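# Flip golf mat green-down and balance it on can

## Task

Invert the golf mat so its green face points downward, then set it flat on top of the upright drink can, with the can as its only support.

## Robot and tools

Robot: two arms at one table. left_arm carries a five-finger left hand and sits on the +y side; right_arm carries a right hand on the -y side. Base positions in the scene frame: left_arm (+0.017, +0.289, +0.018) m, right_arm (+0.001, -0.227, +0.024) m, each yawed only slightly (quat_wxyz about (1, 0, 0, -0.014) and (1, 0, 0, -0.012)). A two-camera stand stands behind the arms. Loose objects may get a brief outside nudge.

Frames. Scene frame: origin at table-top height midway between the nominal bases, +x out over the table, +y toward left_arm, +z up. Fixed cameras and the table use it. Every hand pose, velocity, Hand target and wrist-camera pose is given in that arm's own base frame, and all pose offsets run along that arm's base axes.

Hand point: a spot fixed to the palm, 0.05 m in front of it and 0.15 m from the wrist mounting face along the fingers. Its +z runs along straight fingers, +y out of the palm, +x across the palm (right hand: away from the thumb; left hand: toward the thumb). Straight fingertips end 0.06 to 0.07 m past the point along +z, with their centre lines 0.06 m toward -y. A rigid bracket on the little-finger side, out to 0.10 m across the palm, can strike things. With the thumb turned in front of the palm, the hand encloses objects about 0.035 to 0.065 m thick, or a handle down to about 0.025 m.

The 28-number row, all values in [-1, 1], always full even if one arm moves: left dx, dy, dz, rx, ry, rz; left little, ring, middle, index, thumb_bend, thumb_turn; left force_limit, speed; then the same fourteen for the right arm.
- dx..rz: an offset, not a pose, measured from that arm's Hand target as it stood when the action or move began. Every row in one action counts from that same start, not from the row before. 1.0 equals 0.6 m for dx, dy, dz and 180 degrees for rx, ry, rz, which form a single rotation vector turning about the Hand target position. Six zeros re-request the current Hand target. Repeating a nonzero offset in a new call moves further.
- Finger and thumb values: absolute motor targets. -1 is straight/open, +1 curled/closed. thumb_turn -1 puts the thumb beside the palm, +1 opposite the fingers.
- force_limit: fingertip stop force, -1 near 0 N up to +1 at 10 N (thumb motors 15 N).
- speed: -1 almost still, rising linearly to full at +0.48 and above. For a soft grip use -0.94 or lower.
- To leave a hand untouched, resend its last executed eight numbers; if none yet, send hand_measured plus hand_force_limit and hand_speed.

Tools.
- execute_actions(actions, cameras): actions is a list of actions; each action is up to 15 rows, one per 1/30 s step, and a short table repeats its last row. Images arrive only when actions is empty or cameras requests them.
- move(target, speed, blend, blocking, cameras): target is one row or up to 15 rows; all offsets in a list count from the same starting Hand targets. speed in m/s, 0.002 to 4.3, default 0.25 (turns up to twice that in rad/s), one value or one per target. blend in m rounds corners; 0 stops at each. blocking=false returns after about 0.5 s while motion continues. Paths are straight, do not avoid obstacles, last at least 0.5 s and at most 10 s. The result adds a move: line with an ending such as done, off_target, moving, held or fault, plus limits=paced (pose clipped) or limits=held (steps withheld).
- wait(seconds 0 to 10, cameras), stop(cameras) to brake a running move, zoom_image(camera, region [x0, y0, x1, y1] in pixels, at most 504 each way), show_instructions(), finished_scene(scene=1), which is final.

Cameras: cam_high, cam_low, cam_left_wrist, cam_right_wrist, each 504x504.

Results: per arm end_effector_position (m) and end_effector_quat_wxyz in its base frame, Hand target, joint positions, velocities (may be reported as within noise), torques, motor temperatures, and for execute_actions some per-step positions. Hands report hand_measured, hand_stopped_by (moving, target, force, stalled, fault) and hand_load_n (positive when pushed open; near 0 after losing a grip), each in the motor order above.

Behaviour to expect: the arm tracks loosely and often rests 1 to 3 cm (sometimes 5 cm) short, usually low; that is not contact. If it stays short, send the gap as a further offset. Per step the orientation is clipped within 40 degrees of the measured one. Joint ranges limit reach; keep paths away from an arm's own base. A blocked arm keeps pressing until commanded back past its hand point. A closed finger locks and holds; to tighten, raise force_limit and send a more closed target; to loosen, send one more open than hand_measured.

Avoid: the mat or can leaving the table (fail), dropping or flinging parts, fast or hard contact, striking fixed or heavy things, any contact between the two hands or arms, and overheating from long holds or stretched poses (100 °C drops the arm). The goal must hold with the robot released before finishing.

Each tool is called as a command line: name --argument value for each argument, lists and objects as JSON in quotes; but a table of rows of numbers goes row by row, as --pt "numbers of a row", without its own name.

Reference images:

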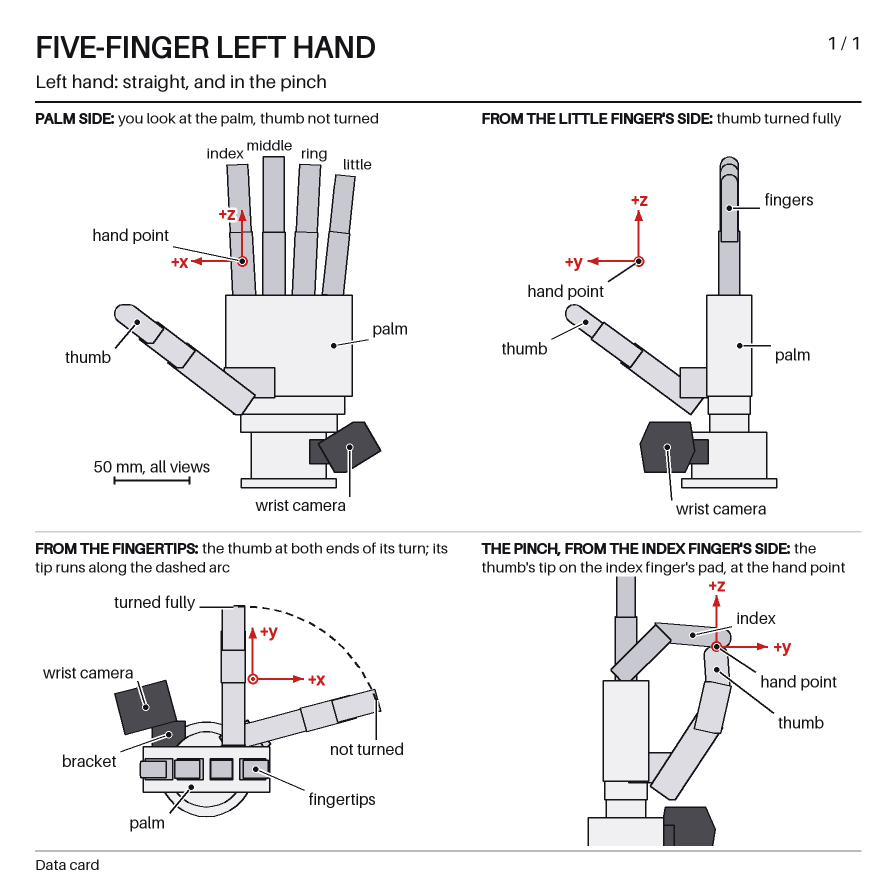

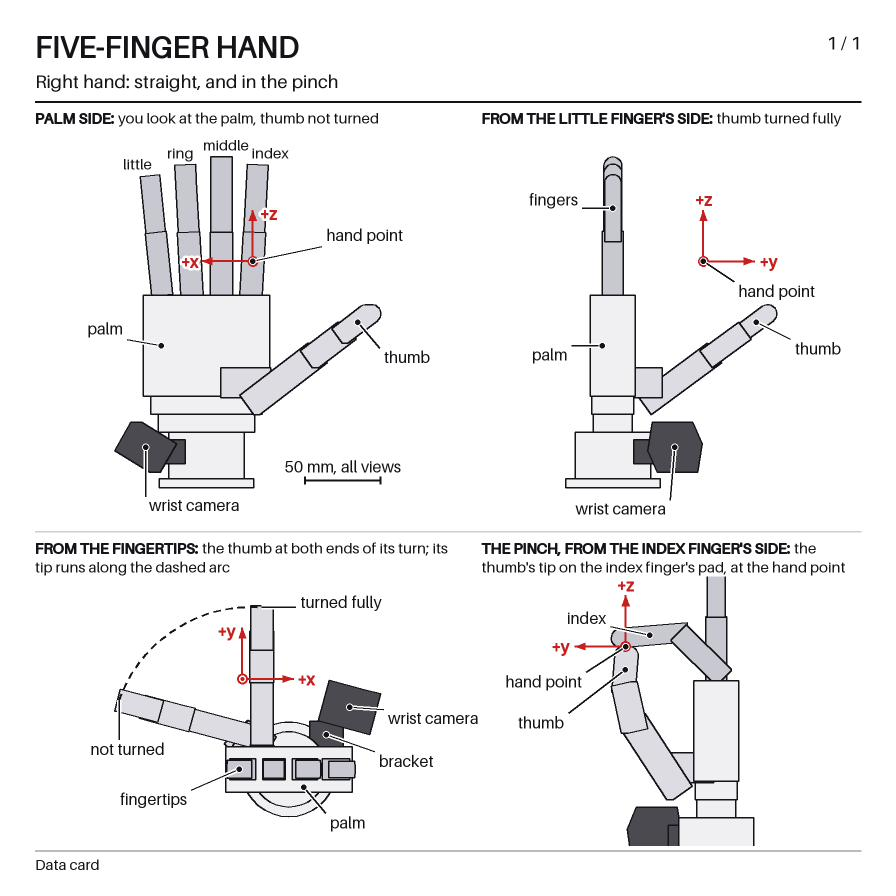

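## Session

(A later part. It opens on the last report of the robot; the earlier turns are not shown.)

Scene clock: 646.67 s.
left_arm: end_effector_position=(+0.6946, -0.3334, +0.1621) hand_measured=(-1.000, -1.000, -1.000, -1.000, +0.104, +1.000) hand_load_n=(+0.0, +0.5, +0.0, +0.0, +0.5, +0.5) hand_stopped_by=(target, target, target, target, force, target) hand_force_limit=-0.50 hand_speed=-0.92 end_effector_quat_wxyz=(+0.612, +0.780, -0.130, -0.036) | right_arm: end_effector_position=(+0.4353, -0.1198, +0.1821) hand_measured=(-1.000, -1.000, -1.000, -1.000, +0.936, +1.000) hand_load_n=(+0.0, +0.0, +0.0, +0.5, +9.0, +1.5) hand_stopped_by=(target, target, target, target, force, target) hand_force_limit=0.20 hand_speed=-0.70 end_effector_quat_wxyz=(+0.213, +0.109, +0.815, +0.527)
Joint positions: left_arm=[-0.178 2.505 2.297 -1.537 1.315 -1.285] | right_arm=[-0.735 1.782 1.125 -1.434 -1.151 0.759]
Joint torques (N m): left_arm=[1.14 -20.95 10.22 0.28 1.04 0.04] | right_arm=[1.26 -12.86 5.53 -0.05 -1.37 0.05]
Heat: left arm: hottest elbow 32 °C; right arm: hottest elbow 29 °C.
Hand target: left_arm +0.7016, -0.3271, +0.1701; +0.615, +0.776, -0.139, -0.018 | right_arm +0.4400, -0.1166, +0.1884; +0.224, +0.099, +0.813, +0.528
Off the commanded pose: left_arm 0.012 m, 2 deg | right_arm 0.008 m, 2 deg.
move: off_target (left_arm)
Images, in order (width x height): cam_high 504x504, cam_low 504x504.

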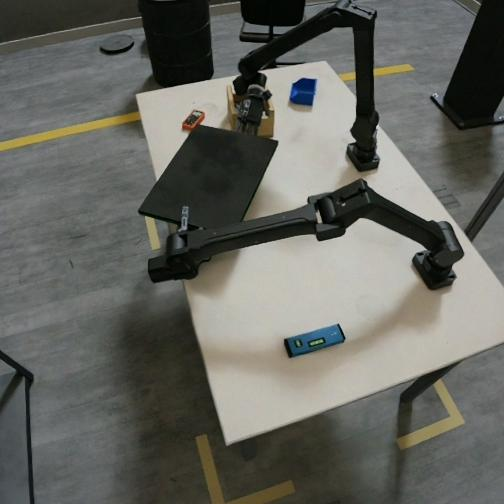

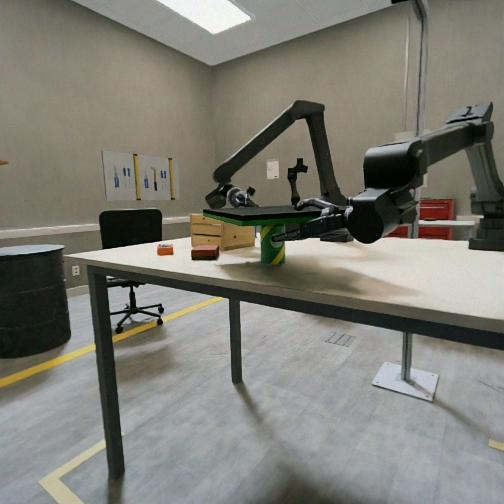

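move --target '[0.004,0.015,0,0,0,0,-1,-1,-1,-1,0.22,1,-0.5,-0.92,0.004,0.0133,0,0,0,0,-1,-1,-1,-1,1,1,0.2,-0.7]' --speed 0.03 --cameras '[]'

move --target '[0,0,-0.015,0,0,0,-1,-1,-1,-1,0.22,1,-0.5,-0.92,0,0,-0.027,0,0,0,-1,-1,-1,-1,1,1,0.2,-0.7]' --speed 0.02 --cameras '["cam_high","cam_low"]'

zoom_image --camera "cam_low" --region '[190, 175, 290, 275]'

zoom_image --camera "cam_high" --region '[130, 80, 290, 240]'

Scene clock: 649.20 s.
left_arm: end_effector_position=(+0.6944, -0.3231, +0.1530) hand_measured=(-1.000, -1.000, -1.000, -1.000, +0.104, +1.000) hand_load_n=(+0.0, +0.0, +0.0, +0.0, +1.0, +0.5) hand_stopped_by=(target, target, target, target, force, target) hand_force_limit=-0.50 hand_speed=-0.92 end_effector_quat_wxyz=(+0.612, +0.780, -0.126, -0.038) | right_arm: end_effector_position=(+0.4385, -0.1113, +0.1765) hand_measured=(-1.000, -1.000, -1.000, -1.000, +0.936, +1.000) hand_load_n=(+0.0, +0.0, +0.0, +0.5, +9.0, +1.5) hand_stopped_by=(target, target, target, target, force, target) hand_force_limit=0.20 hand_speed=-0.70 end_effector_quat_wxyz=(+0.208, +0.111, +0.814, +0.530)
Joint positions: left_arm=[-0.164 2.519 2.297 -1.575 1.313 -1.24] | right_arm=[-0.715 1.782 1.107 -1.395 -1.159 0.797]
Joint torques (N m): left_arm=[0.97 -21.13 12.11 -0.46 1.01 0.05] | right_arm=[1.14 -13.86 5.45 -0.02 -1.39 0.04]
Heat: left arm: hottest elbow 32 °C; right arm: hottest elbow 29 °C.
Hand target: left_arm +0.7040, -0.3182, +0.1702; +0.615, +0.776, -0.139, -0.018 | right_arm +0.4423, -0.1087, +0.1883; +0.224, +0.099, +0.813, +0.528
Off the commanded pose: left_arm 0.020 m, 3 deg | right_arm 0.013 m, 2 deg.
move: off_target (left_arm, right_arm)
No camera images: "cameras" was empty.

Scene clock: 650.40 s.
left_arm: end_effector_position=(+0.6939, -0.3228, +0.1531) hand_measured=(-1.000, -1.000, -1.000, -1.000, +0.104, +1.000) hand_load_n=(+0.0, +0.0, +0.0, +0.0, +0.5, +0.5) hand_stopped_by=(target, target, target, target, force, target) hand_force_limit=-0.50 hand_speed=-0.92 end_effector_quat_wxyz=(+0.612, +0.779, -0.129, -0.036) | right_arm: end_effector_position=(+0.4388, -0.1115, +0.1713) hand_measured=(-1.000, -1.000, -1.000, -1.000, +0.936, +1.000) hand_load_n=(+0.0, +0.0, +0.0, +0.5, +9.0, +1.5) hand_stopped_by=(target, target, target, target, force, target) hand_force_limit=0.20 hand_speed=-0.70 end_effector_quat_wxyz=(+0.218, +0.105, +0.815, +0.526)
Joint positions: left_arm=[-0.164 2.519 2.297 -1.575 1.313 -1.232] | right_arm=[-0.715 1.786 1.097 -1.356 -1.165 0.797]
Joint torques (N m): left_arm=[0.97 -20.31 11.73 0.03 1.02 0.01] | right_arm=[1.14 -12.1 5.2 0.13 -1.16 0.06]
Heat: left arm: hottest elbow 33 °C; right arm: hottest elbow 29 °C.
Hand target: left_arm +0.7039, -0.3182, +0.1611; +0.615, +0.776, -0.139, -0.018 | right_arm +0.4424, -0.1087, +0.1721; +0.224, +0.099, +0.813, +0.528
Off the commanded pose: left_arm 0.014 m, 2 deg | right_arm 0.005 m, 1 deg.
move: off_target (left_arm)
Images, in order (width x height): cam_high 504x504, cam_low 504x504.

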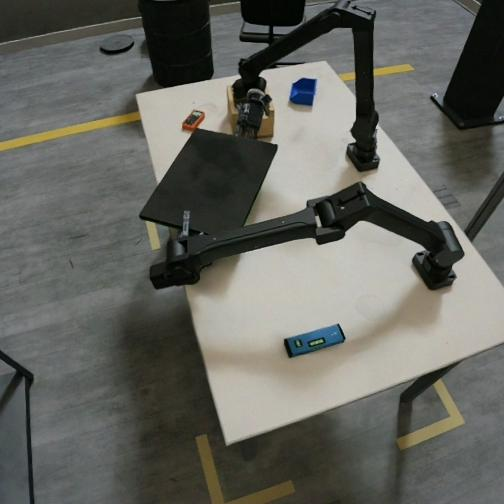

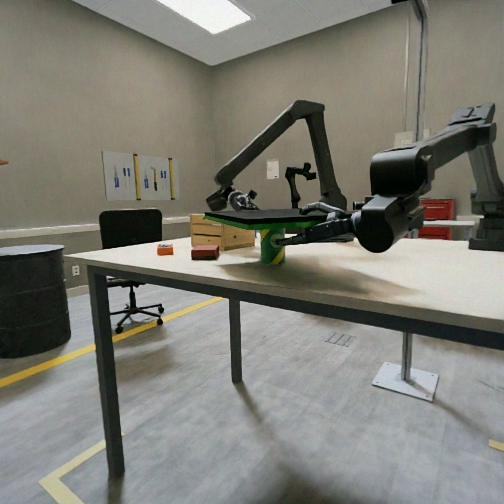

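Scaled by 5.040 from the camera's 504x504 image, which has a finer 720x720 frame.

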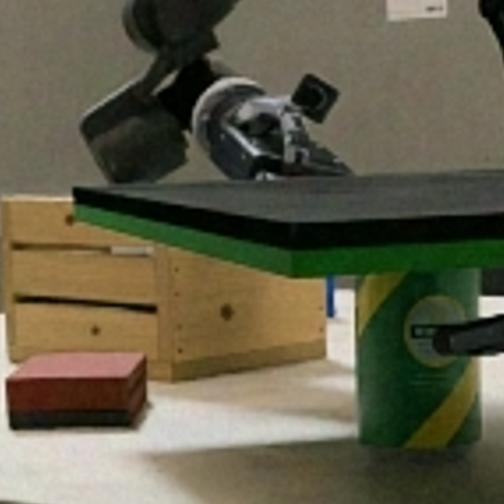

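Scaled by 3.150 from the camera's 504x504 image, which has a finer 720x720 frame.

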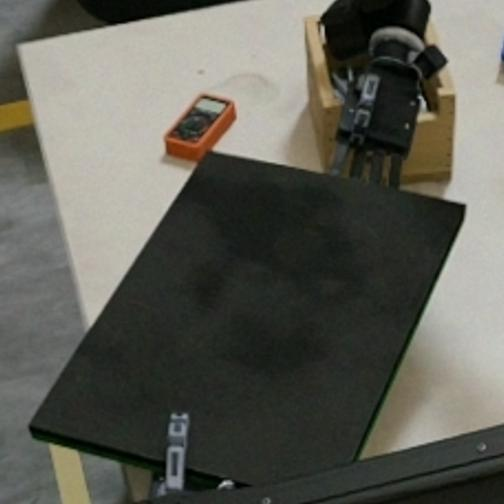

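move --target '[0,0,-0.0,0,0,0,-1,-1,-1,-1,0.22,1,-0.5,-0.92,0,0,-0.013,0,0,0,-1,-1,-1,-1,1,1,0.2,-0.7]' --speed 0.02 --cameras '["cam_low","cam_left_wrist","cam_right_wrist"]'

zoom_image --camera "cam_low" --region '[190, 175, 290, 275]'

Scene clock: 651.97 s.
left_arm: end_effector_position=(+0.6941, -0.3225, +0.1536) hand_measured=(-1.000, -1.000, -1.000, -1.000, +0.104, +1.000) hand_load_n=(+0.0, +0.0, +0.0, +0.0, +0.5, +0.0) hand_stopped_by=(target, target, target, target, force, target) hand_force_limit=-0.50 hand_speed=-0.92 end_effector_quat_wxyz=(+0.613, +0.779, -0.129, -0.035) | right_arm: end_effector_position=(+0.4406, -0.1128, +0.1689) hand_measured=(-1.000, -1.000, -1.000, -1.000, +0.936, +1.000) hand_load_n=(+0.0, +0.0, +0.0, +0.0, +9.0, +1.5) hand_stopped_by=(target, target, target, target, force, target) hand_force_limit=0.20 hand_speed=-0.70 end_effector_quat_wxyz=(+0.225, +0.103, +0.814, +0.525)
Joint positions: left_arm=[-0.163 2.519 2.297 -1.575 1.315 -1.231] | right_arm=[-0.715 1.792 1.097 -1.337 -1.172 0.797]
Joint torques (N m): left_arm=[1.03 -20.31 11.79 -0.01 0.96 0] | right_arm=[1.08 -11.63 4.7 0.18 -0.9 0.08]
Heat: left arm: hottest elbow 33 °C; right arm: hottest elbow 29 °C.
Hand target: left_arm +0.7041, -0.3180, +0.1611; +0.615, +0.776, -0.139, -0.018 | right_arm +0.4424, -0.1087, +0.1645; +0.224, +0.099, +0.813, +0.528
Off the commanded pose: left_arm 0.013 m, 2 deg | right_arm 0.006 m, 1 deg.
move: off_target (left_arm)
camera_calibration:
cam_left_wrist: T_world_to_cam=[[0.443424, 0.113729, -0.889068, -0.129538], [0.857098, 0.236385, 0.457717, -0.587129], [0.262218, -0.964981, 0.00734194, -0.382567], [0, 0, 0, 1]] pos_world=[0.660984, -0.215649, 0.15638]
cam_right_wrist: T_world_to_cam=[[-0.301897, 0.470098, 0.829377, 0.0441247], [0.466598, -0.685787, 0.558554, -0.379848], [0.831351, 0.555611, -0.0123098, -0.187834], [0, 0, 0, 1]] pos_world=[0.346713, -0.176875, 0.173258]
Images, in order (width x height): cam_low 504x504, cam_left_wrist 504x504, cam_right_wrist 504x504.

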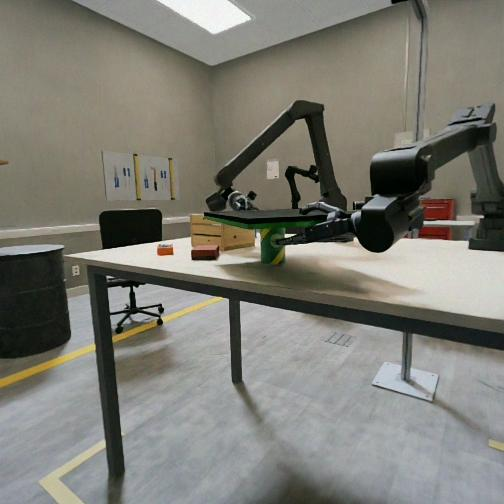

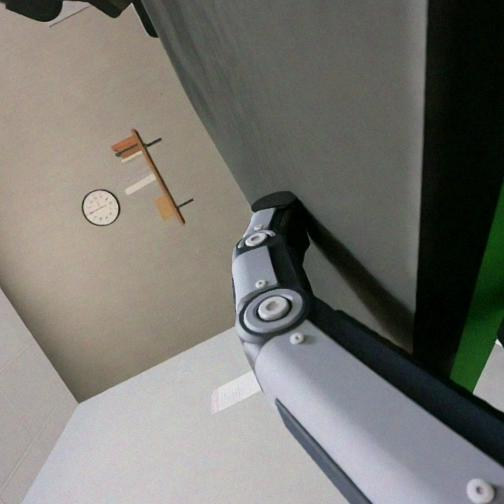

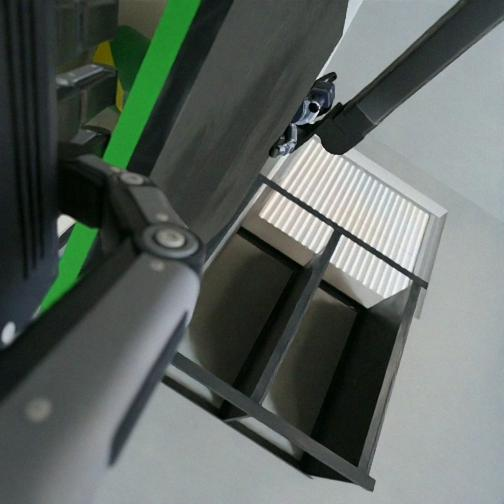

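Scaled by 5.040 from the camera's 504x504 image, which has a finer 720x720 frame.

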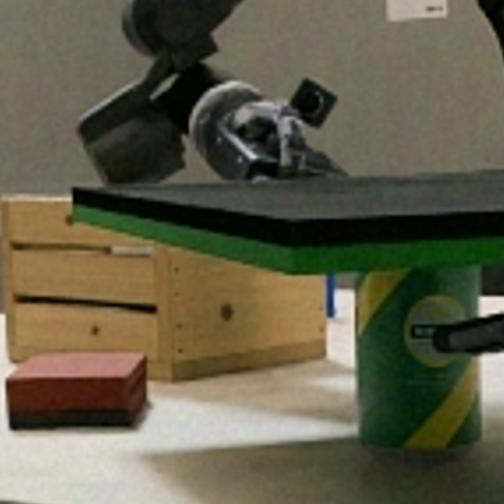

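move --target '[0,0,-0.0,0,0,0,-1,-1,-1,-1,0.22,1,-0.5,-0.92,0,0,-0.013,0,0,0,-1,-1,-1,-1,1,1,0.2,-0.7]' --speed 0.02 --cameras '[]'

move --target '[0,0,-0.0,0,0,0,-1,-1,-1,-1,-0.04,1,-0.5,-0.92,0,0,0,0,0,0,-1,-1,-1,-1,1,1,0.2,-0.7]' --speed 0.02 --cameras '["cam_left_wrist","cam_right_wrist"]'

zoom_image --camera "cam_right_wrist" --region '[0, 0, 252, 252]'

Scene clock: 653.07 s.
left_arm: end_effector_position=(+0.6941, -0.3225, +0.1537) hand_measured=(-1.000, -1.000, -1.000, -1.000, +0.104, +1.000) hand_load_n=(+0.0, +0.0, +0.0, +0.0, +0.5, +0.0) hand_stopped_by=(target, target, target, target, force, target) hand_force_limit=-0.50 hand_speed=-0.92 end_effector_quat_wxyz=(+0.613, +0.779, -0.129, -0.035) | right_arm: end_effector_position=(+0.4404, -0.1126, +0.1613) hand_measured=(-1.000, -1.000, -1.000, -1.000, +0.936, +1.000) hand_load_n=(+0.0, +0.0, +0.0, +0.0, +9.0, +1.5) hand_stopped_by=(target, target, target, target, force, target) hand_force_limit=0.20 hand_speed=-0.70 end_effector_quat_wxyz=(+0.225, +0.103, +0.814, +0.526)
Joint positions: left_arm=[-0.163 2.519 2.297 -1.575 1.316 -1.231] | right_arm=[-0.715 1.806 1.09 -1.317 -1.174 0.797]
Joint torques (N m): left_arm=[0.97 -20.25 11.81 0.01 0.93 0.01] | right_arm=[1.08 -11.63 4.72 0.2 -0.83 0.07]
Heat: left arm: hottest elbow 33 °C; right arm: hottest elbow 29 °C.
Hand target: left_arm +0.7041, -0.3180, +0.1612; +0.615, +0.776, -0.139, -0.018 | right_arm +0.4424, -0.1087, +0.1565; +0.224, +0.099, +0.813, +0.528
Off the commanded pose: left_arm 0.013 m, 2 deg | right_arm 0.006 m, 1 deg.
move: off_target (left_arm)
No camera images: "cameras" was empty.

Scene clock: 654.57 s.
left_arm: end_effector_position=(+0.6941, -0.3225, +0.1537) hand_measured=(-1.000, -1.000, -1.000, -1.000, -0.040, +1.000) hand_load_n=(+0.0, +0.0, +0.5, +0.0, -0.5, +0.0) hand_stopped_by=(target, target, target, target, target, target) hand_force_limit=-0.50 hand_speed=-0.92 end_effector_quat_wxyz=(+0.613, +0.779, -0.129, -0.035) | right_arm: end_effector_position=(+0.4404, -0.1127, +0.1613) hand_measured=(-1.000, -1.000, -1.000, -1.000, +0.936, +1.000) hand_load_n=(+0.0, +0.0, +0.0, +0.0, +9.0, +1.5) hand_stopped_by=(target, target, target, target, force, target) hand_force_limit=0.20 hand_speed=-0.70 end_effector_quat_wxyz=(+0.225, +0.103, +0.814, +0.526)
Joint positions: left_arm=[-0.163 2.519 2.297 -1.575 1.316 -1.231] | right_arm=[-0.715 1.806 1.09 -1.317 -1.174 0.797]
Joint torques (N m): left_arm=[0.91 -20.37 11.79 -0.01 0.94 0] | right_arm=[1.08 -11.58 4.72 0.17 -0.83 0.07]
Heat: left arm: hottest elbow 33 °C; right arm: hottest elbow 29 °C.
Hand target: left_arm +0.7041, -0.3180, +0.1612; +0.615, +0.776, -0.139, -0.018 | right_arm +0.4424, -0.1087, +0.1565; +0.224, +0.099, +0.813, +0.528
Off the commanded pose: left_arm 0.013 m, 2 deg | right_arm 0.006 m, 1 deg.
move: off_target (left_arm)
camera_calibration:
cam_left_wrist: T_world_to_cam=[[0.443367, 0.113117, -0.889174, -0.129615], [0.857099, 0.236804, 0.457499, -0.587007], [0.26231, -0.96495, 0.00803819, -0.38273], [0, 0, 0, 1]] pos_world=[0.660984, -0.215648, 0.156381]
cam_right_wrist: T_world_to_cam=[[-0.302218, 0.469041, 0.829859, 0.0503661], [0.465531, -0.687067, 0.557871, -0.37495], [0.831833, 0.554923, -0.0107088, -0.188429], [0, 0, 0, 1]] pos_world=[0.346514, -0.176676, 0.165359]
Images, in order (width x height): cam_left_wrist 504x504, cam_right_wrist 504x504.

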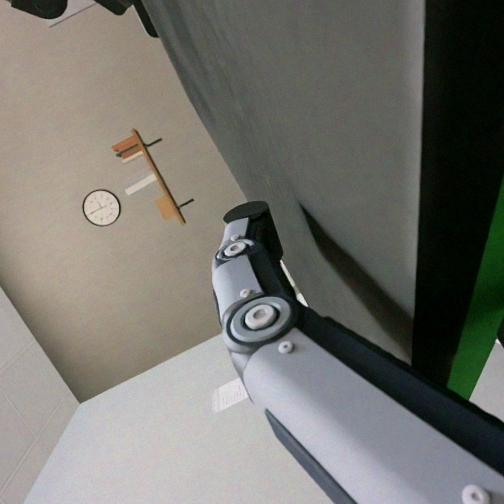

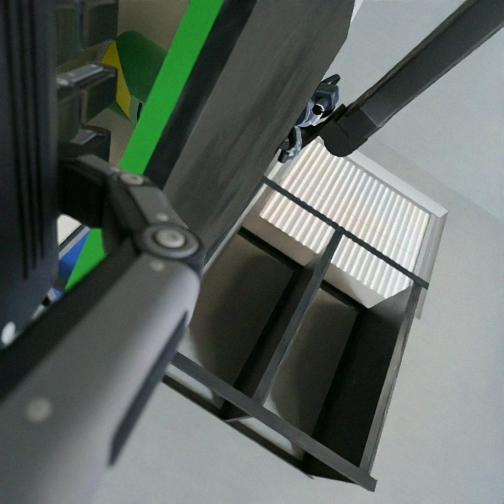

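Scaled by 2.000 from the camera's 504x504 image, which has a finer 720x720 frame.

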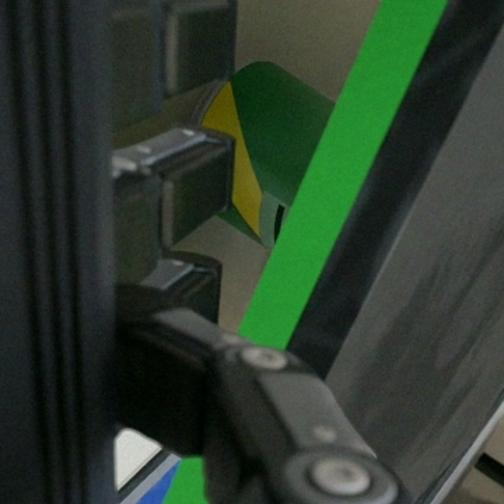

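move --target '[0,0,-0.02,0,0,0,-1,-1,-1,-1,-0.04,1,-0.5,-0.92,0,0,0,0,0,0,-1,-1,-1,-1,1,1,0.2,-0.7]' --speed 0.02 --cameras '["cam_left_wrist","cam_low","cam_high"]'

zoom_image --camera "cam_low" --region '[190, 175, 290, 275]'

Scene clock: 655.67 s.
left_arm: end_effector_position=(+0.6948, -0.3226, +0.1534) hand_measured=(-1.000, -1.000, -1.000, -1.000, -0.040, +1.000) hand_load_n=(+0.0, +0.0, +0.0, +0.0, +0.0, +0.0) hand_stopped_by=(target, target, target, target, target, target) hand_force_limit=-0.50 hand_speed=-0.92 end_effector_quat_wxyz=(+0.613, +0.778, -0.133, -0.031) | right_arm: end_effector_position=(+0.4404, -0.1127, +0.1613) hand_measured=(-1.000, -1.000, -1.000, -1.000, +0.936, +1.000) hand_load_n=(+0.0, +0.0, +0.0, +0.5, +9.0, +1.5) hand_stopped_by=(target, target, target, target, force, target) hand_force_limit=0.20 hand_speed=-0.70 end_effector_quat_wxyz=(+0.225, +0.103, +0.814, +0.526)
Joint positions: left_arm=[-0.163 2.519 2.297 -1.563 1.316 -1.23] | right_arm=[-0.715 1.806 1.09 -1.317 -1.174 0.797]
Joint torques (N m): left_arm=[0.97 -19.43 11.02 0.42 0.94 0.01] | right_arm=[1.03 -11.81 4.72 0.16 -0.82 0.08]
Heat: left arm: hottest elbow 33 °C; right arm: hottest elbow 29 °C.
Hand target: left_arm +0.7041, -0.3180, +0.1492; +0.615, +0.776, -0.139, -0.018 | right_arm +0.4424, -0.1087, +0.1565; +0.224, +0.099, +0.813, +0.528
Off the commanded pose: left_arm 0.011 m, 2 deg | right_arm 0.006 m, 1 deg.
move: off_target (left_arm)
camera_calibration:
cam_left_wrist: T_world_to_cam=[[0.45341, 0.111427, -0.884309, -0.138343], [0.851895, 0.237575, 0.466726, -0.584949], [0.262096, -0.964957, 0.0127952, -0.383573], [0, 0, 0, 1]] pos_world=[0.661574, -0.215747, 0.15558]
Images, in order (width x height): cam_high 504x504, cam_low 504x504, cam_left_wrist 504x504.

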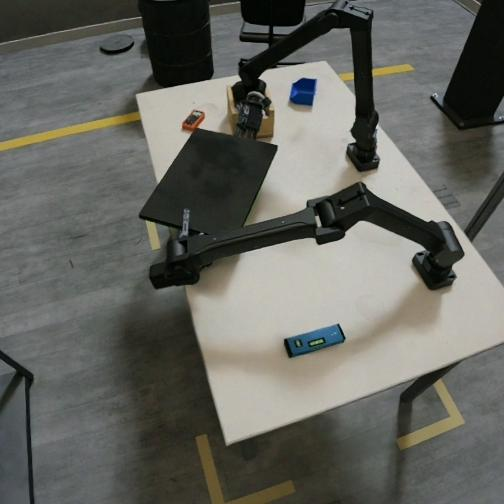

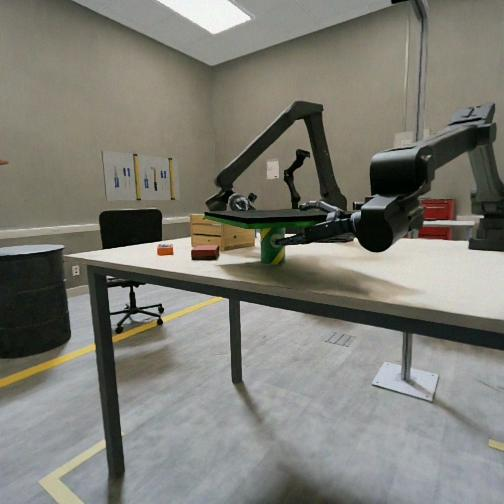

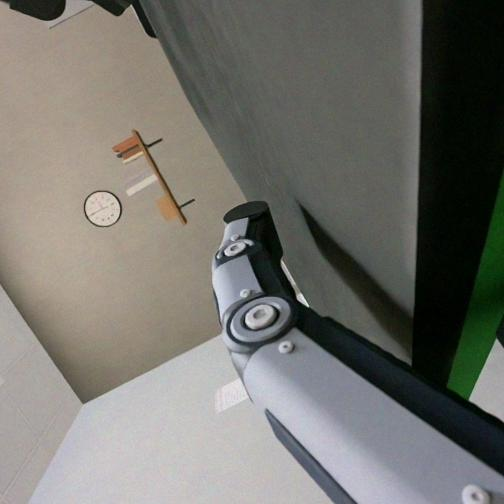

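Scaled by 5.040 from the camera's 504x504 image, which has a finer 720x720 frame.

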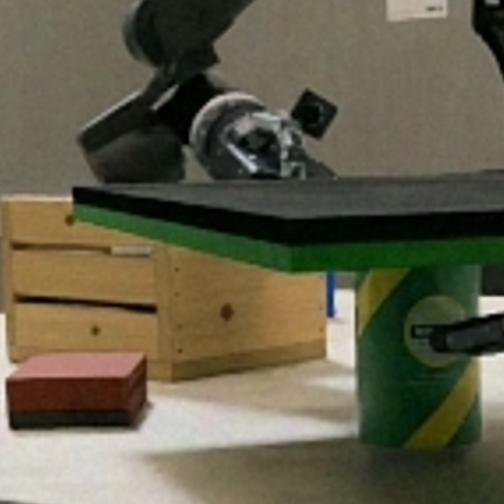

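move --target '[0,0,-0.025,0,0,0,-1,-1,-1,-1,-0.04,1,-0.5,-0.92,0,0,0,0,0,0,-1,-1,-1,-1,1,1,0.2,-0.7]' --speed 0.02 --cameras '["cam_left_wrist","cam_low"]'

zoom_image --camera "cam_low" --region '[190, 175, 290, 275]'

Scene clock: 657.00 s.
left_arm: end_effector_position=(+0.6963, -0.3229, +0.1433) hand_measured=(-1.000, -1.000, -1.000, -1.000, -0.040, +1.000) hand_load_n=(+0.0, +0.0, +0.0, +0.0, +0.0, +0.0) hand_stopped_by=(target, target, target, target, target, target) hand_force_limit=-0.50 hand_speed=-0.92 end_effector_quat_wxyz=(+0.613, +0.778, -0.136, -0.026) | right_arm: end_effector_position=(+0.4404, -0.1127, +0.1613) hand_measured=(-1.000, -1.000, -1.000, -1.000, +0.936, +1.000) hand_load_n=(+0.0, +0.0, +0.0, +0.0, +9.0, +1.5) hand_stopped_by=(target, target, target, target, force, target) hand_force_limit=0.20 hand_speed=-0.70 end_effector_quat_wxyz=(+0.225, +0.103, +0.814, +0.526)
Joint positions: left_arm=[-0.163 2.533 2.297 -1.539 1.316 -1.229] | right_arm=[-0.715 1.806 1.09 -1.317 -1.174 0.797]
Joint torques (N m): left_arm=[0.91 -19.43 10.19 0.43 0.92 0.01] | right_arm=[1.08 -11.58 4.72 0.17 -0.83 0.07]
Heat: left arm: hottest elbow 33 °C; right arm: hottest elbow 29 °C.
Hand target: left_arm +0.7040, -0.3180, +0.1341; +0.615, +0.776, -0.139, -0.018 | right_arm +0.4424, -0.1087, +0.1565; +0.224, +0.099, +0.813, +0.528
Off the commanded pose: left_arm 0.013 m, 1 deg | right_arm 0.006 m, 1 deg.
move: off_target (left_arm)
camera_calibration:
cam_left_wrist: T_world_to_cam=[[0.463594, 0.109208, -0.879292, -0.156541], [0.846559, 0.238363, 0.475941, -0.578817], [0.261567, -0.965016, 0.0180522, -0.384562], [0, 0, 0, 1]] pos_world=[0.663163, -0.216045, 0.14478]
Images, in order (width x height): cam_low 504x504, cam_left_wrist 504x504.

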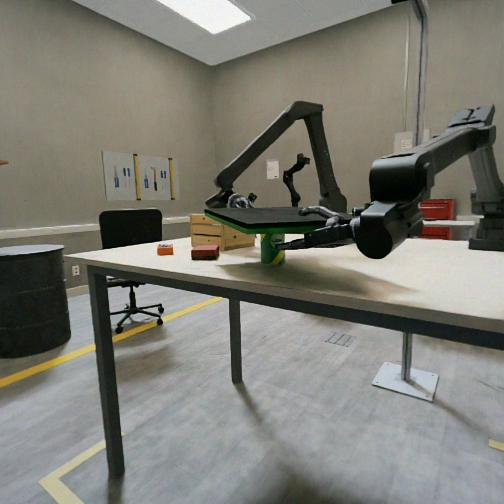

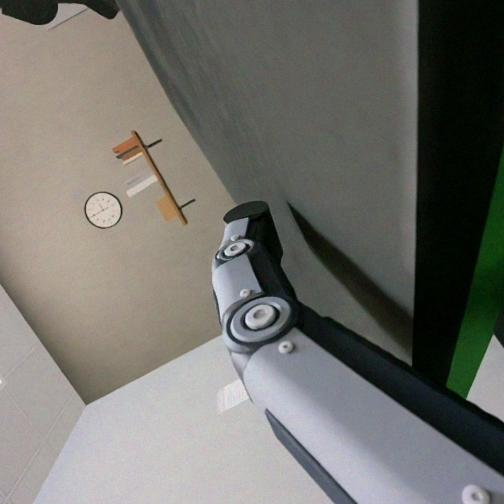

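Scaled by 5.040 from the camera's 504x504 image, which has a finer 720x720 frame.

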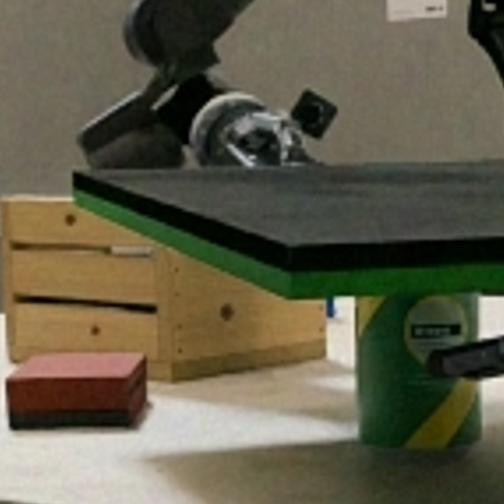

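move --target '[0,0,0,0,0,0,-1,-1,-1,-1,-0.14,1,-0.5,-0.92,0,0,0,0,0,0,-1,-1,-1,-1,1,1,0.2,-0.7]' --speed 0.02 --cameras '["cam_left_wrist","cam_low"]'

zoom_image --camera "cam_low" --region '[190, 175, 290, 275]'

zoom_image --camera "cam_left_wrist" --region '[180, 150, 430, 400]'

Scene clock: 658.67 s.
left_arm: end_effector_position=(+0.6963, -0.3229, +0.1434) hand_measured=(-1.000, -1.000, -1.000, -1.000, -0.140, +1.000) hand_load_n=(+0.0, +0.0, +0.5, +0.0, -0.5, +0.0) hand_stopped_by=(target, target, target, target, target, target) hand_force_limit=-0.50 hand_speed=-0.92 end_effector_quat_wxyz=(+0.613, +0.778, -0.136, -0.026) | right_arm: end_effector_position=(+0.4404, -0.1127, +0.1613) hand_measured=(-1.000, -1.000, -1.000, -1.000, +0.936, +1.000) hand_load_n=(+0.0, +0.0, +0.0, +0.0, +9.0, +1.5) hand_stopped_by=(target, target, target, target, force, target) hand_force_limit=0.20 hand_speed=-0.70 end_effector_quat_wxyz=(+0.225, +0.103, +0.814, +0.526)
Joint positions: left_arm=[-0.163 2.533 2.297 -1.539 1.316 -1.229] | right_arm=[-0.715 1.806 1.09 -1.317 -1.174 0.797]
Joint torques (N m): left_arm=[0.97 -19.37 10.22 0.4 0.91 0] | right_arm=[1.08 -11.63 4.75 0.18 -0.83 0.07]
Heat: left arm: hottest elbow 33 °C; right arm: hottest elbow 29 °C.
Hand target: left_arm +0.7041, -0.3180, +0.1342; +0.615, +0.776, -0.139, -0.018 | right_arm +0.4424, -0.1087, +0.1565; +0.224, +0.099, +0.813, +0.528
Off the commanded pose: left_arm 0.013 m, 1 deg | right_arm 0.006 m, 1 deg.
move: off_target (left_arm)
camera_calibration:
cam_left_wrist: T_world_to_cam=[[0.46349, 0.108876, -0.879388, -0.156442], [0.84658, 0.238672, 0.475749, -0.578784], [0.261683, -0.964977, 0.0184501, -0.38469], [0, 0, 0, 1]] pos_world=[0.663163, -0.216044, 0.144881]
Images, in order (width x height): cam_low 504x504, cam_left_wrist 504x504.

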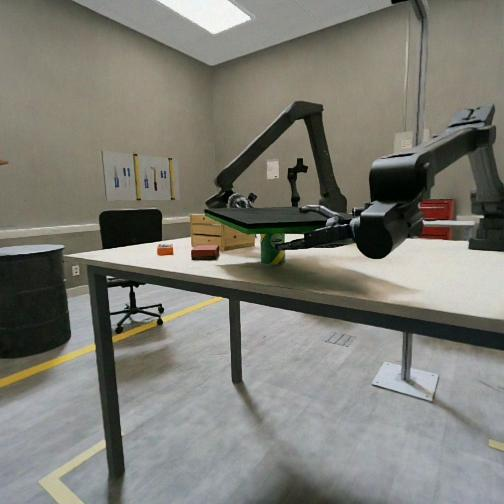

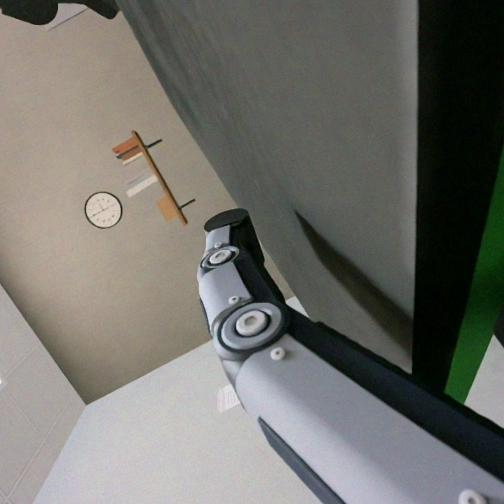

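Scaled by 5.040 from the camera's 504x504 image, which has a finer 720x720 frame.

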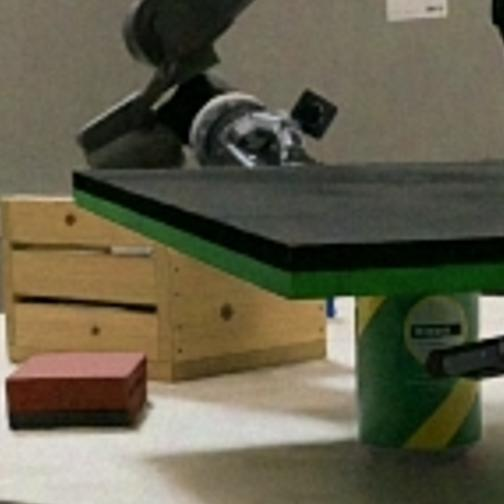

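Scaled by 2.016 from the camera's 504x504 image, which has a finer 720x720 frame.

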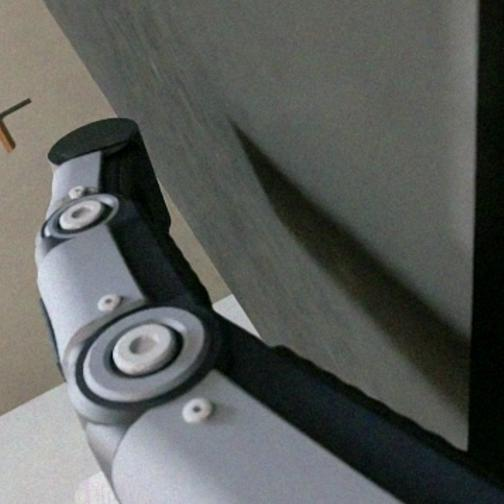

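execute_actions --actions '[]' --cameras '["cam_high","cam_low"]'

zoom_image --camera "cam_high" --region '[130, 80, 290, 240]'

zoom_image --camera "cam_high" --region '[220, 100, 300, 180]'

Scene clock: 659.70 s.
left_arm: end_effector_position=(+0.6963, -0.3229, +0.1434) hand_measured=(-1.000, -1.000, -1.000, -1.000, -0.140, +1.000) hand_load_n=(+0.0, +0.0, +0.0, +0.0, +0.0, +0.0) hand_stopped_by=(target, target, target, target, target, target) hand_force_limit=-0.50 hand_speed=-0.92 end_effector_quat_wxyz=(+0.613, +0.778, -0.136, -0.026) | right_arm: end_effector_position=(+0.4404, -0.1127, +0.1613) hand_measured=(-1.000, -1.000, -1.000, -1.000, +0.936, +1.000) hand_load_n=(+0.0, +0.0, +0.0, +0.0, +9.0, +1.0) hand_stopped_by=(target, target, target, target, force, target) hand_force_limit=0.20 hand_speed=-0.70 end_effector_quat_wxyz=(+0.225, +0.103, +0.814, +0.526)
Joint positions: left_arm=[-0.163 2.533 2.297 -1.539 1.316 -1.229] | right_arm=[-0.715 1.806 1.09 -1.317 -1.174 0.797]
Joint velocities: within noise
Joint torques (N m): left_arm=[1.03 -19.37 10.21 0.39 0.91 0] | right_arm=[1.08 -11.52 4.72 0.18 -0.83 0.07]
Motor temperatures (°C): left_arm=[21 29 33 21 26 21] | right_arm=[21 26 29 22 23 24]
Heat: left arm: hottest elbow 33 °C; right arm: hottest elbow 29 °C.
Hand target: left_arm +0.7041, -0.3180, +0.1342; +0.615, +0.776, -0.139, -0.018 | right_arm +0.4424, -0.1087, +0.1565; +0.224, +0.099, +0.813, +0.528
Off the commanded pose: left_arm 0.013 m, 1 deg | right_arm 0.006 m, 1 deg.
Images, in order (width x height): cam_high 504x504, cam_low 504x504.

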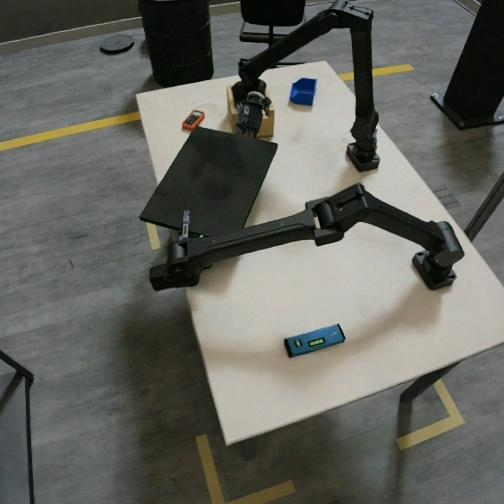

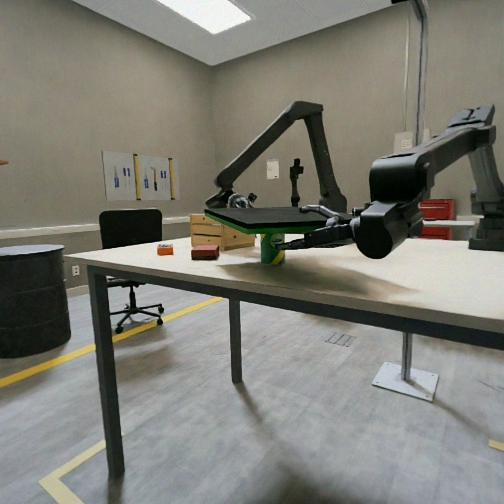

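Scaled by 3.150 from the camera's 504x504 image, which has a finer 720x720 frame.

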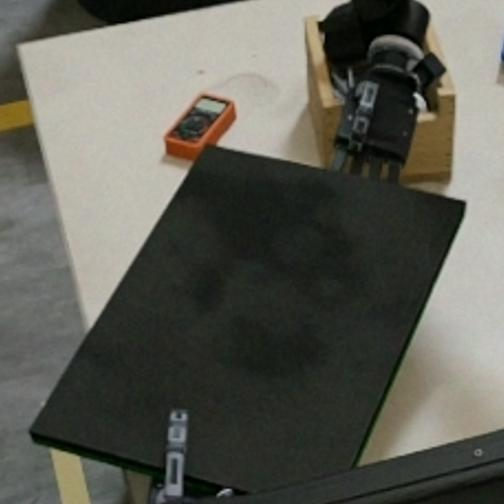

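Scaled by 6.300 from the camera's 504x504 image, which has a finer 720x720 frame.

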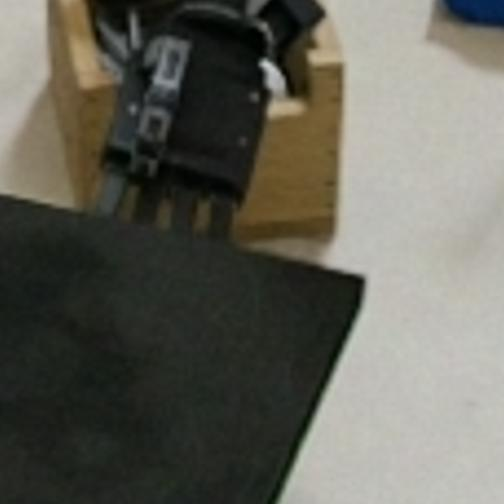

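move --target '[0,0,0,0,0,0,-1,-1,-1,-1,0.23,1,-0.5,-0.92,0,0,0.03,0,0,0,-1,-1,-1,-1,1,1,0.2,-0.7]' --speed 0.02 --cameras '[]'

move --target '[0,0,0.05,0,0,0,-1,-1,-1,-1,0.23,1,-0.5,-0.92,0,0,0.05,0,0,0,-1,-1,-1,-1,1,1,0.2,-0.7]' --speed 0.03 --cameras '["cam_high","cam_low"]'

zoom_image --camera "cam_low" --region '[190, 175, 290, 275]'

Scene clock: 663.07 s.
left_arm: end_effector_position=(+0.6965, -0.3228, +0.1443) hand_measured=(-1.000, -1.000, -1.000, -1.000, +0.092, +1.000) hand_load_n=(+0.0, +0.0, +0.0, +0.0, +4.0, +0.5) hand_stopped_by=(target, target, target, target, force, target) hand_force_limit=-0.50 hand_speed=-0.92 end_effector_quat_wxyz=(+0.615, +0.776, -0.136, -0.026) | right_arm: end_effector_position=(+0.4397, -0.1120, +0.1622) hand_measured=(-1.000, -1.000, -1.000, -1.000, +0.936, +1.000) hand_load_n=(+0.0, +0.5, +0.0, +0.0, +9.0, +1.5) hand_stopped_by=(target, target, target, target, force, target) hand_force_limit=0.20 hand_speed=-0.70 end_effector_quat_wxyz=(+0.220, +0.107, +0.812, +0.529)
Joint positions: left_arm=[-0.163 2.533 2.297 -1.539 1.321 -1.229] | right_arm=[-0.715 1.806 1.09 -1.331 -1.175 0.797]
Joint torques (N m): left_arm=[0.97 -19.43 10.18 0.43 0.74 0] | right_arm=[1.14 -14.04 5.72 -1.02 -0.83 0.07]
Heat: left arm: hottest elbow 33 °C; right arm: hottest elbow 28 °C.
Hand target: left_arm +0.7041, -0.3180, +0.1342; +0.615, +0.776, -0.139, -0.018 | right_arm +0.4424, -0.1088, +0.1745; +0.224, +0.099, +0.813, +0.528
Off the commanded pose: left_arm 0.013 m, 1 deg | right_arm 0.013 m, 1 deg.
move: off_target (left_arm, right_arm)
No camera images: "cameras" was empty.

Scene clock: 664.50 s.
left_arm: end_effector_position=(+0.6951, -0.3223, +0.1447) hand_measured=(-1.000, -1.000, -1.000, -1.000, +0.092, +1.000) hand_load_n=(+0.0, +0.0, +0.0, +0.0, +2.0, +0.0) hand_stopped_by=(target, target, target, target, force, target) hand_force_limit=-0.50 hand_speed=-0.92 end_effector_quat_wxyz=(+0.615, +0.777, -0.127, -0.037) | right_arm: end_effector_position=(+0.4350, -0.1079, +0.1793) hand_measured=(-1.000, -1.000, -1.000, -1.000, +0.936, +1.000) hand_load_n=(+0.0, +0.0, +0.0, +0.0, +9.0, +1.5) hand_stopped_by=(target, target, target, target, force, target) hand_force_limit=0.20 hand_speed=-0.70 end_effector_quat_wxyz=(+0.208, +0.117, +0.809, +0.537)
Joint positions: left_arm=[-0.163 2.533 2.298 -1.569 1.321 -1.229] | right_arm=[-0.715 1.772 1.09 -1.401 -1.174 0.797]
Joint torques (N m): left_arm=[0.97 -21.6 11.82 -0.5 0.75 -0.01] | right_arm=[1.14 -15.09 7.76 -1.24 -0.83 0.08]
Heat: left arm: hottest elbow 33 °C; right arm: hottest elbow 28 °C.
Hand target: left_arm +0.7040, -0.3182, +0.1642; +0.615, +0.776, -0.139, -0.018 | right_arm +0.4424, -0.1087, +0.2045; +0.224, +0.099, +0.813, +0.528
Off the commanded pose: left_arm 0.022 m, 3 deg | right_arm 0.026 m, 3 deg.
move: off_target (left_arm, right_arm)
Images, in order (width x height): cam_high 504x504, cam_low 504x504.

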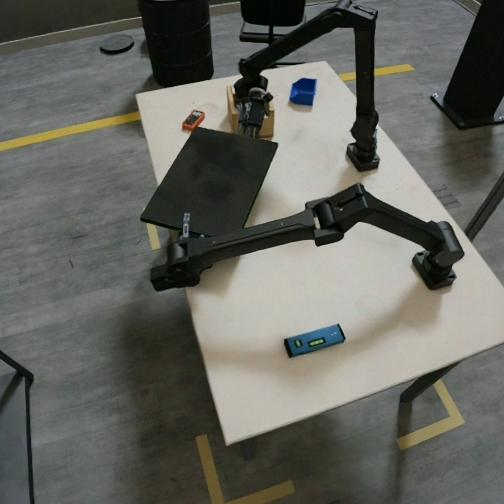

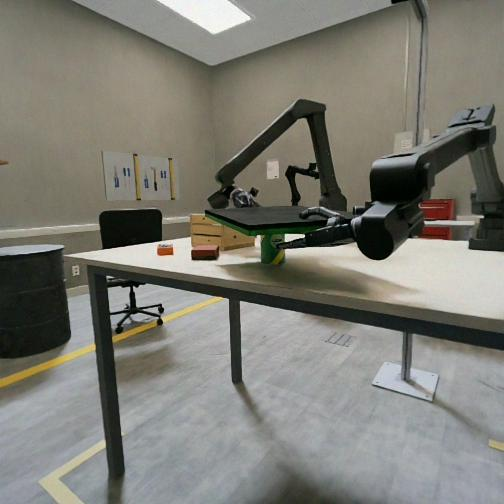

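Scaled by 5.040 from the camera's 504x504 image, which has a finer 720x720 frame.

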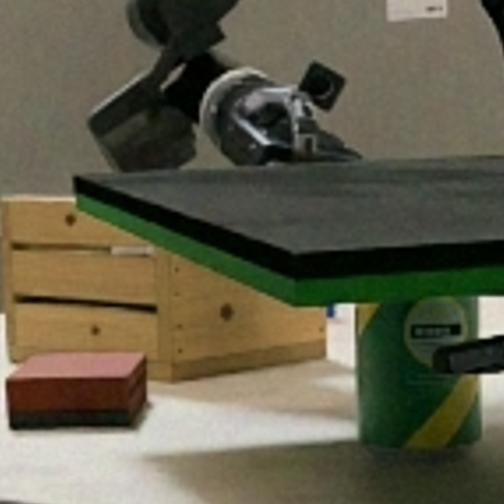

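move --target '[0,0,0.03,0,0,0,-1,-1,-1,-1,0.23,1,-0.5,-0.92,0,0,0.05,0,0,0,-1,-1,-1,-1,1,1,0.2,-0.7]' --speed 0.03 --cameras '[]'

execute_actions --actions '[]' --cameras '["cam_low"]'

zoom_image --camera "cam_low" --region '[190, 175, 290, 275]'

Scene clock: 666.30 s.
left_arm: end_effector_position=(+0.6929, -0.3218, +0.1437) hand_measured=(-1.000, -1.000, -1.000, -1.000, +0.092, +1.000) hand_load_n=(+0.0, +0.0, +0.0, +0.0, +5.5, +1.0) hand_stopped_by=(target, target, target, target, force, target) hand_force_limit=-0.50 hand_speed=-0.92 end_effector_quat_wxyz=(+0.613, +0.780, -0.117, -0.051) | right_arm: end_effector_position=(+0.4310, -0.1047, +0.1982) hand_measured=(-1.000, -1.000, -1.000, -1.000, +0.936, +1.000) hand_load_n=(+0.0, +0.0, +0.0, +0.5, +9.0, +1.5) hand_stopped_by=(target, target, target, target, force, target) hand_force_limit=0.20 hand_speed=-0.70 end_effector_quat_wxyz=(+0.194, +0.125, +0.809, +0.541)
Joint positions: left_arm=[-0.163 2.533 2.298 -1.603 1.315 -1.229] | right_arm=[-0.715 1.735 1.1 -1.476 -1.163 0.801]
Joint torques (N m): left_arm=[0.85 -23 12.52 -0.42 0.95 0.01] | right_arm=[0.97 -15.33 9.48 -1.33 -1.24 0.01]
Heat: left arm: hottest elbow 33 °C; right arm: hottest elbow 29 °C.
Hand target: left_arm +0.7040, -0.3183, +0.1822; +0.615, +0.776, -0.139, -0.018 | right_arm +0.4423, -0.1087, +0.2346; +0.224, +0.099, +0.813, +0.528
Off the commanded pose: left_arm 0.040 m, 5 deg | right_arm 0.038 m, 5 deg.
move: off_target (left_arm, right_arm)
No camera images: "cameras" was empty.

Scene clock: 666.30 s.
left_arm: end_effector_position=(+0.6929, -0.3218, +0.1437) hand_measured=(-1.000, -1.000, -1.000, -1.000, +0.092, +1.000) hand_load_n=(+0.0, +0.0, +0.0, +0.0, +5.5, +1.0) hand_stopped_by=(target, target, target, target, force, target) hand_force_limit=-0.50 hand_speed=-0.92 end_effector_quat_wxyz=(+0.613, +0.780, -0.117, -0.051) | right_arm: end_effector_position=(+0.4310, -0.1047, +0.1982) hand_measured=(-1.000, -1.000, -1.000, -1.000, +0.936, +1.000) hand_load_n=(+0.0, +0.0, +0.0, +0.5, +9.0, +1.5) hand_stopped_by=(target, target, target, target, force, target) hand_force_limit=0.20 hand_speed=-0.70 end_effector_quat_wxyz=(+0.194, +0.125, +0.809, +0.541)
Joint positions: left_arm=[-0.163 2.533 2.298 -1.603 1.315 -1.229] | right_arm=[-0.715 1.735 1.1 -1.476 -1.163 0.801]
Joint velocities: within noise
Joint torques (N m): left_arm=[0.85 -23 12.52 -0.42 0.95 0.01] | right_arm=[0.97 -15.33 9.48 -1.33 -1.24 0.01]
Motor temperatures (°C): left_arm=[21 29 33 21 26 21] | right_arm=[21 26 29 22 23 24]
Heat: left arm: hottest elbow 33 °C; right arm: hottest elbow 29 °C.
Hand target: left_arm +0.7040, -0.3183, +0.1822; +0.615, +0.776, -0.139, -0.018 | right_arm +0.4423, -0.1087, +0.2346; +0.224, +0.099, +0.813, +0.528
Off the commanded pose: left_arm 0.040 m, 5 deg | right_arm 0.038 m, 5 deg.
Images, in order (width x height): cam_low 504x504.

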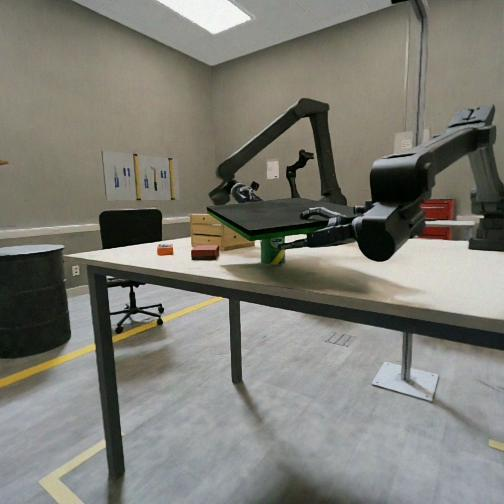

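Scaled by 5.040 from the camera's 504x504 image, which has a finer 720x720 frame.

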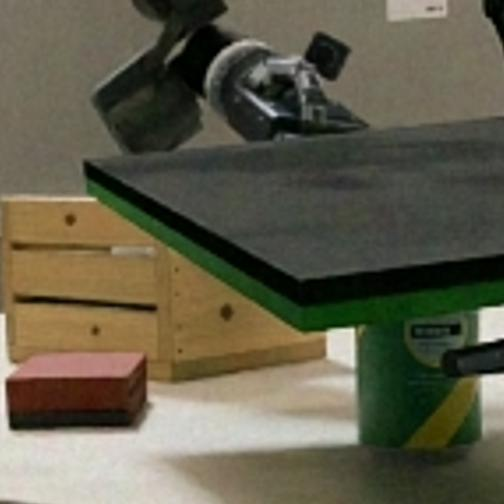

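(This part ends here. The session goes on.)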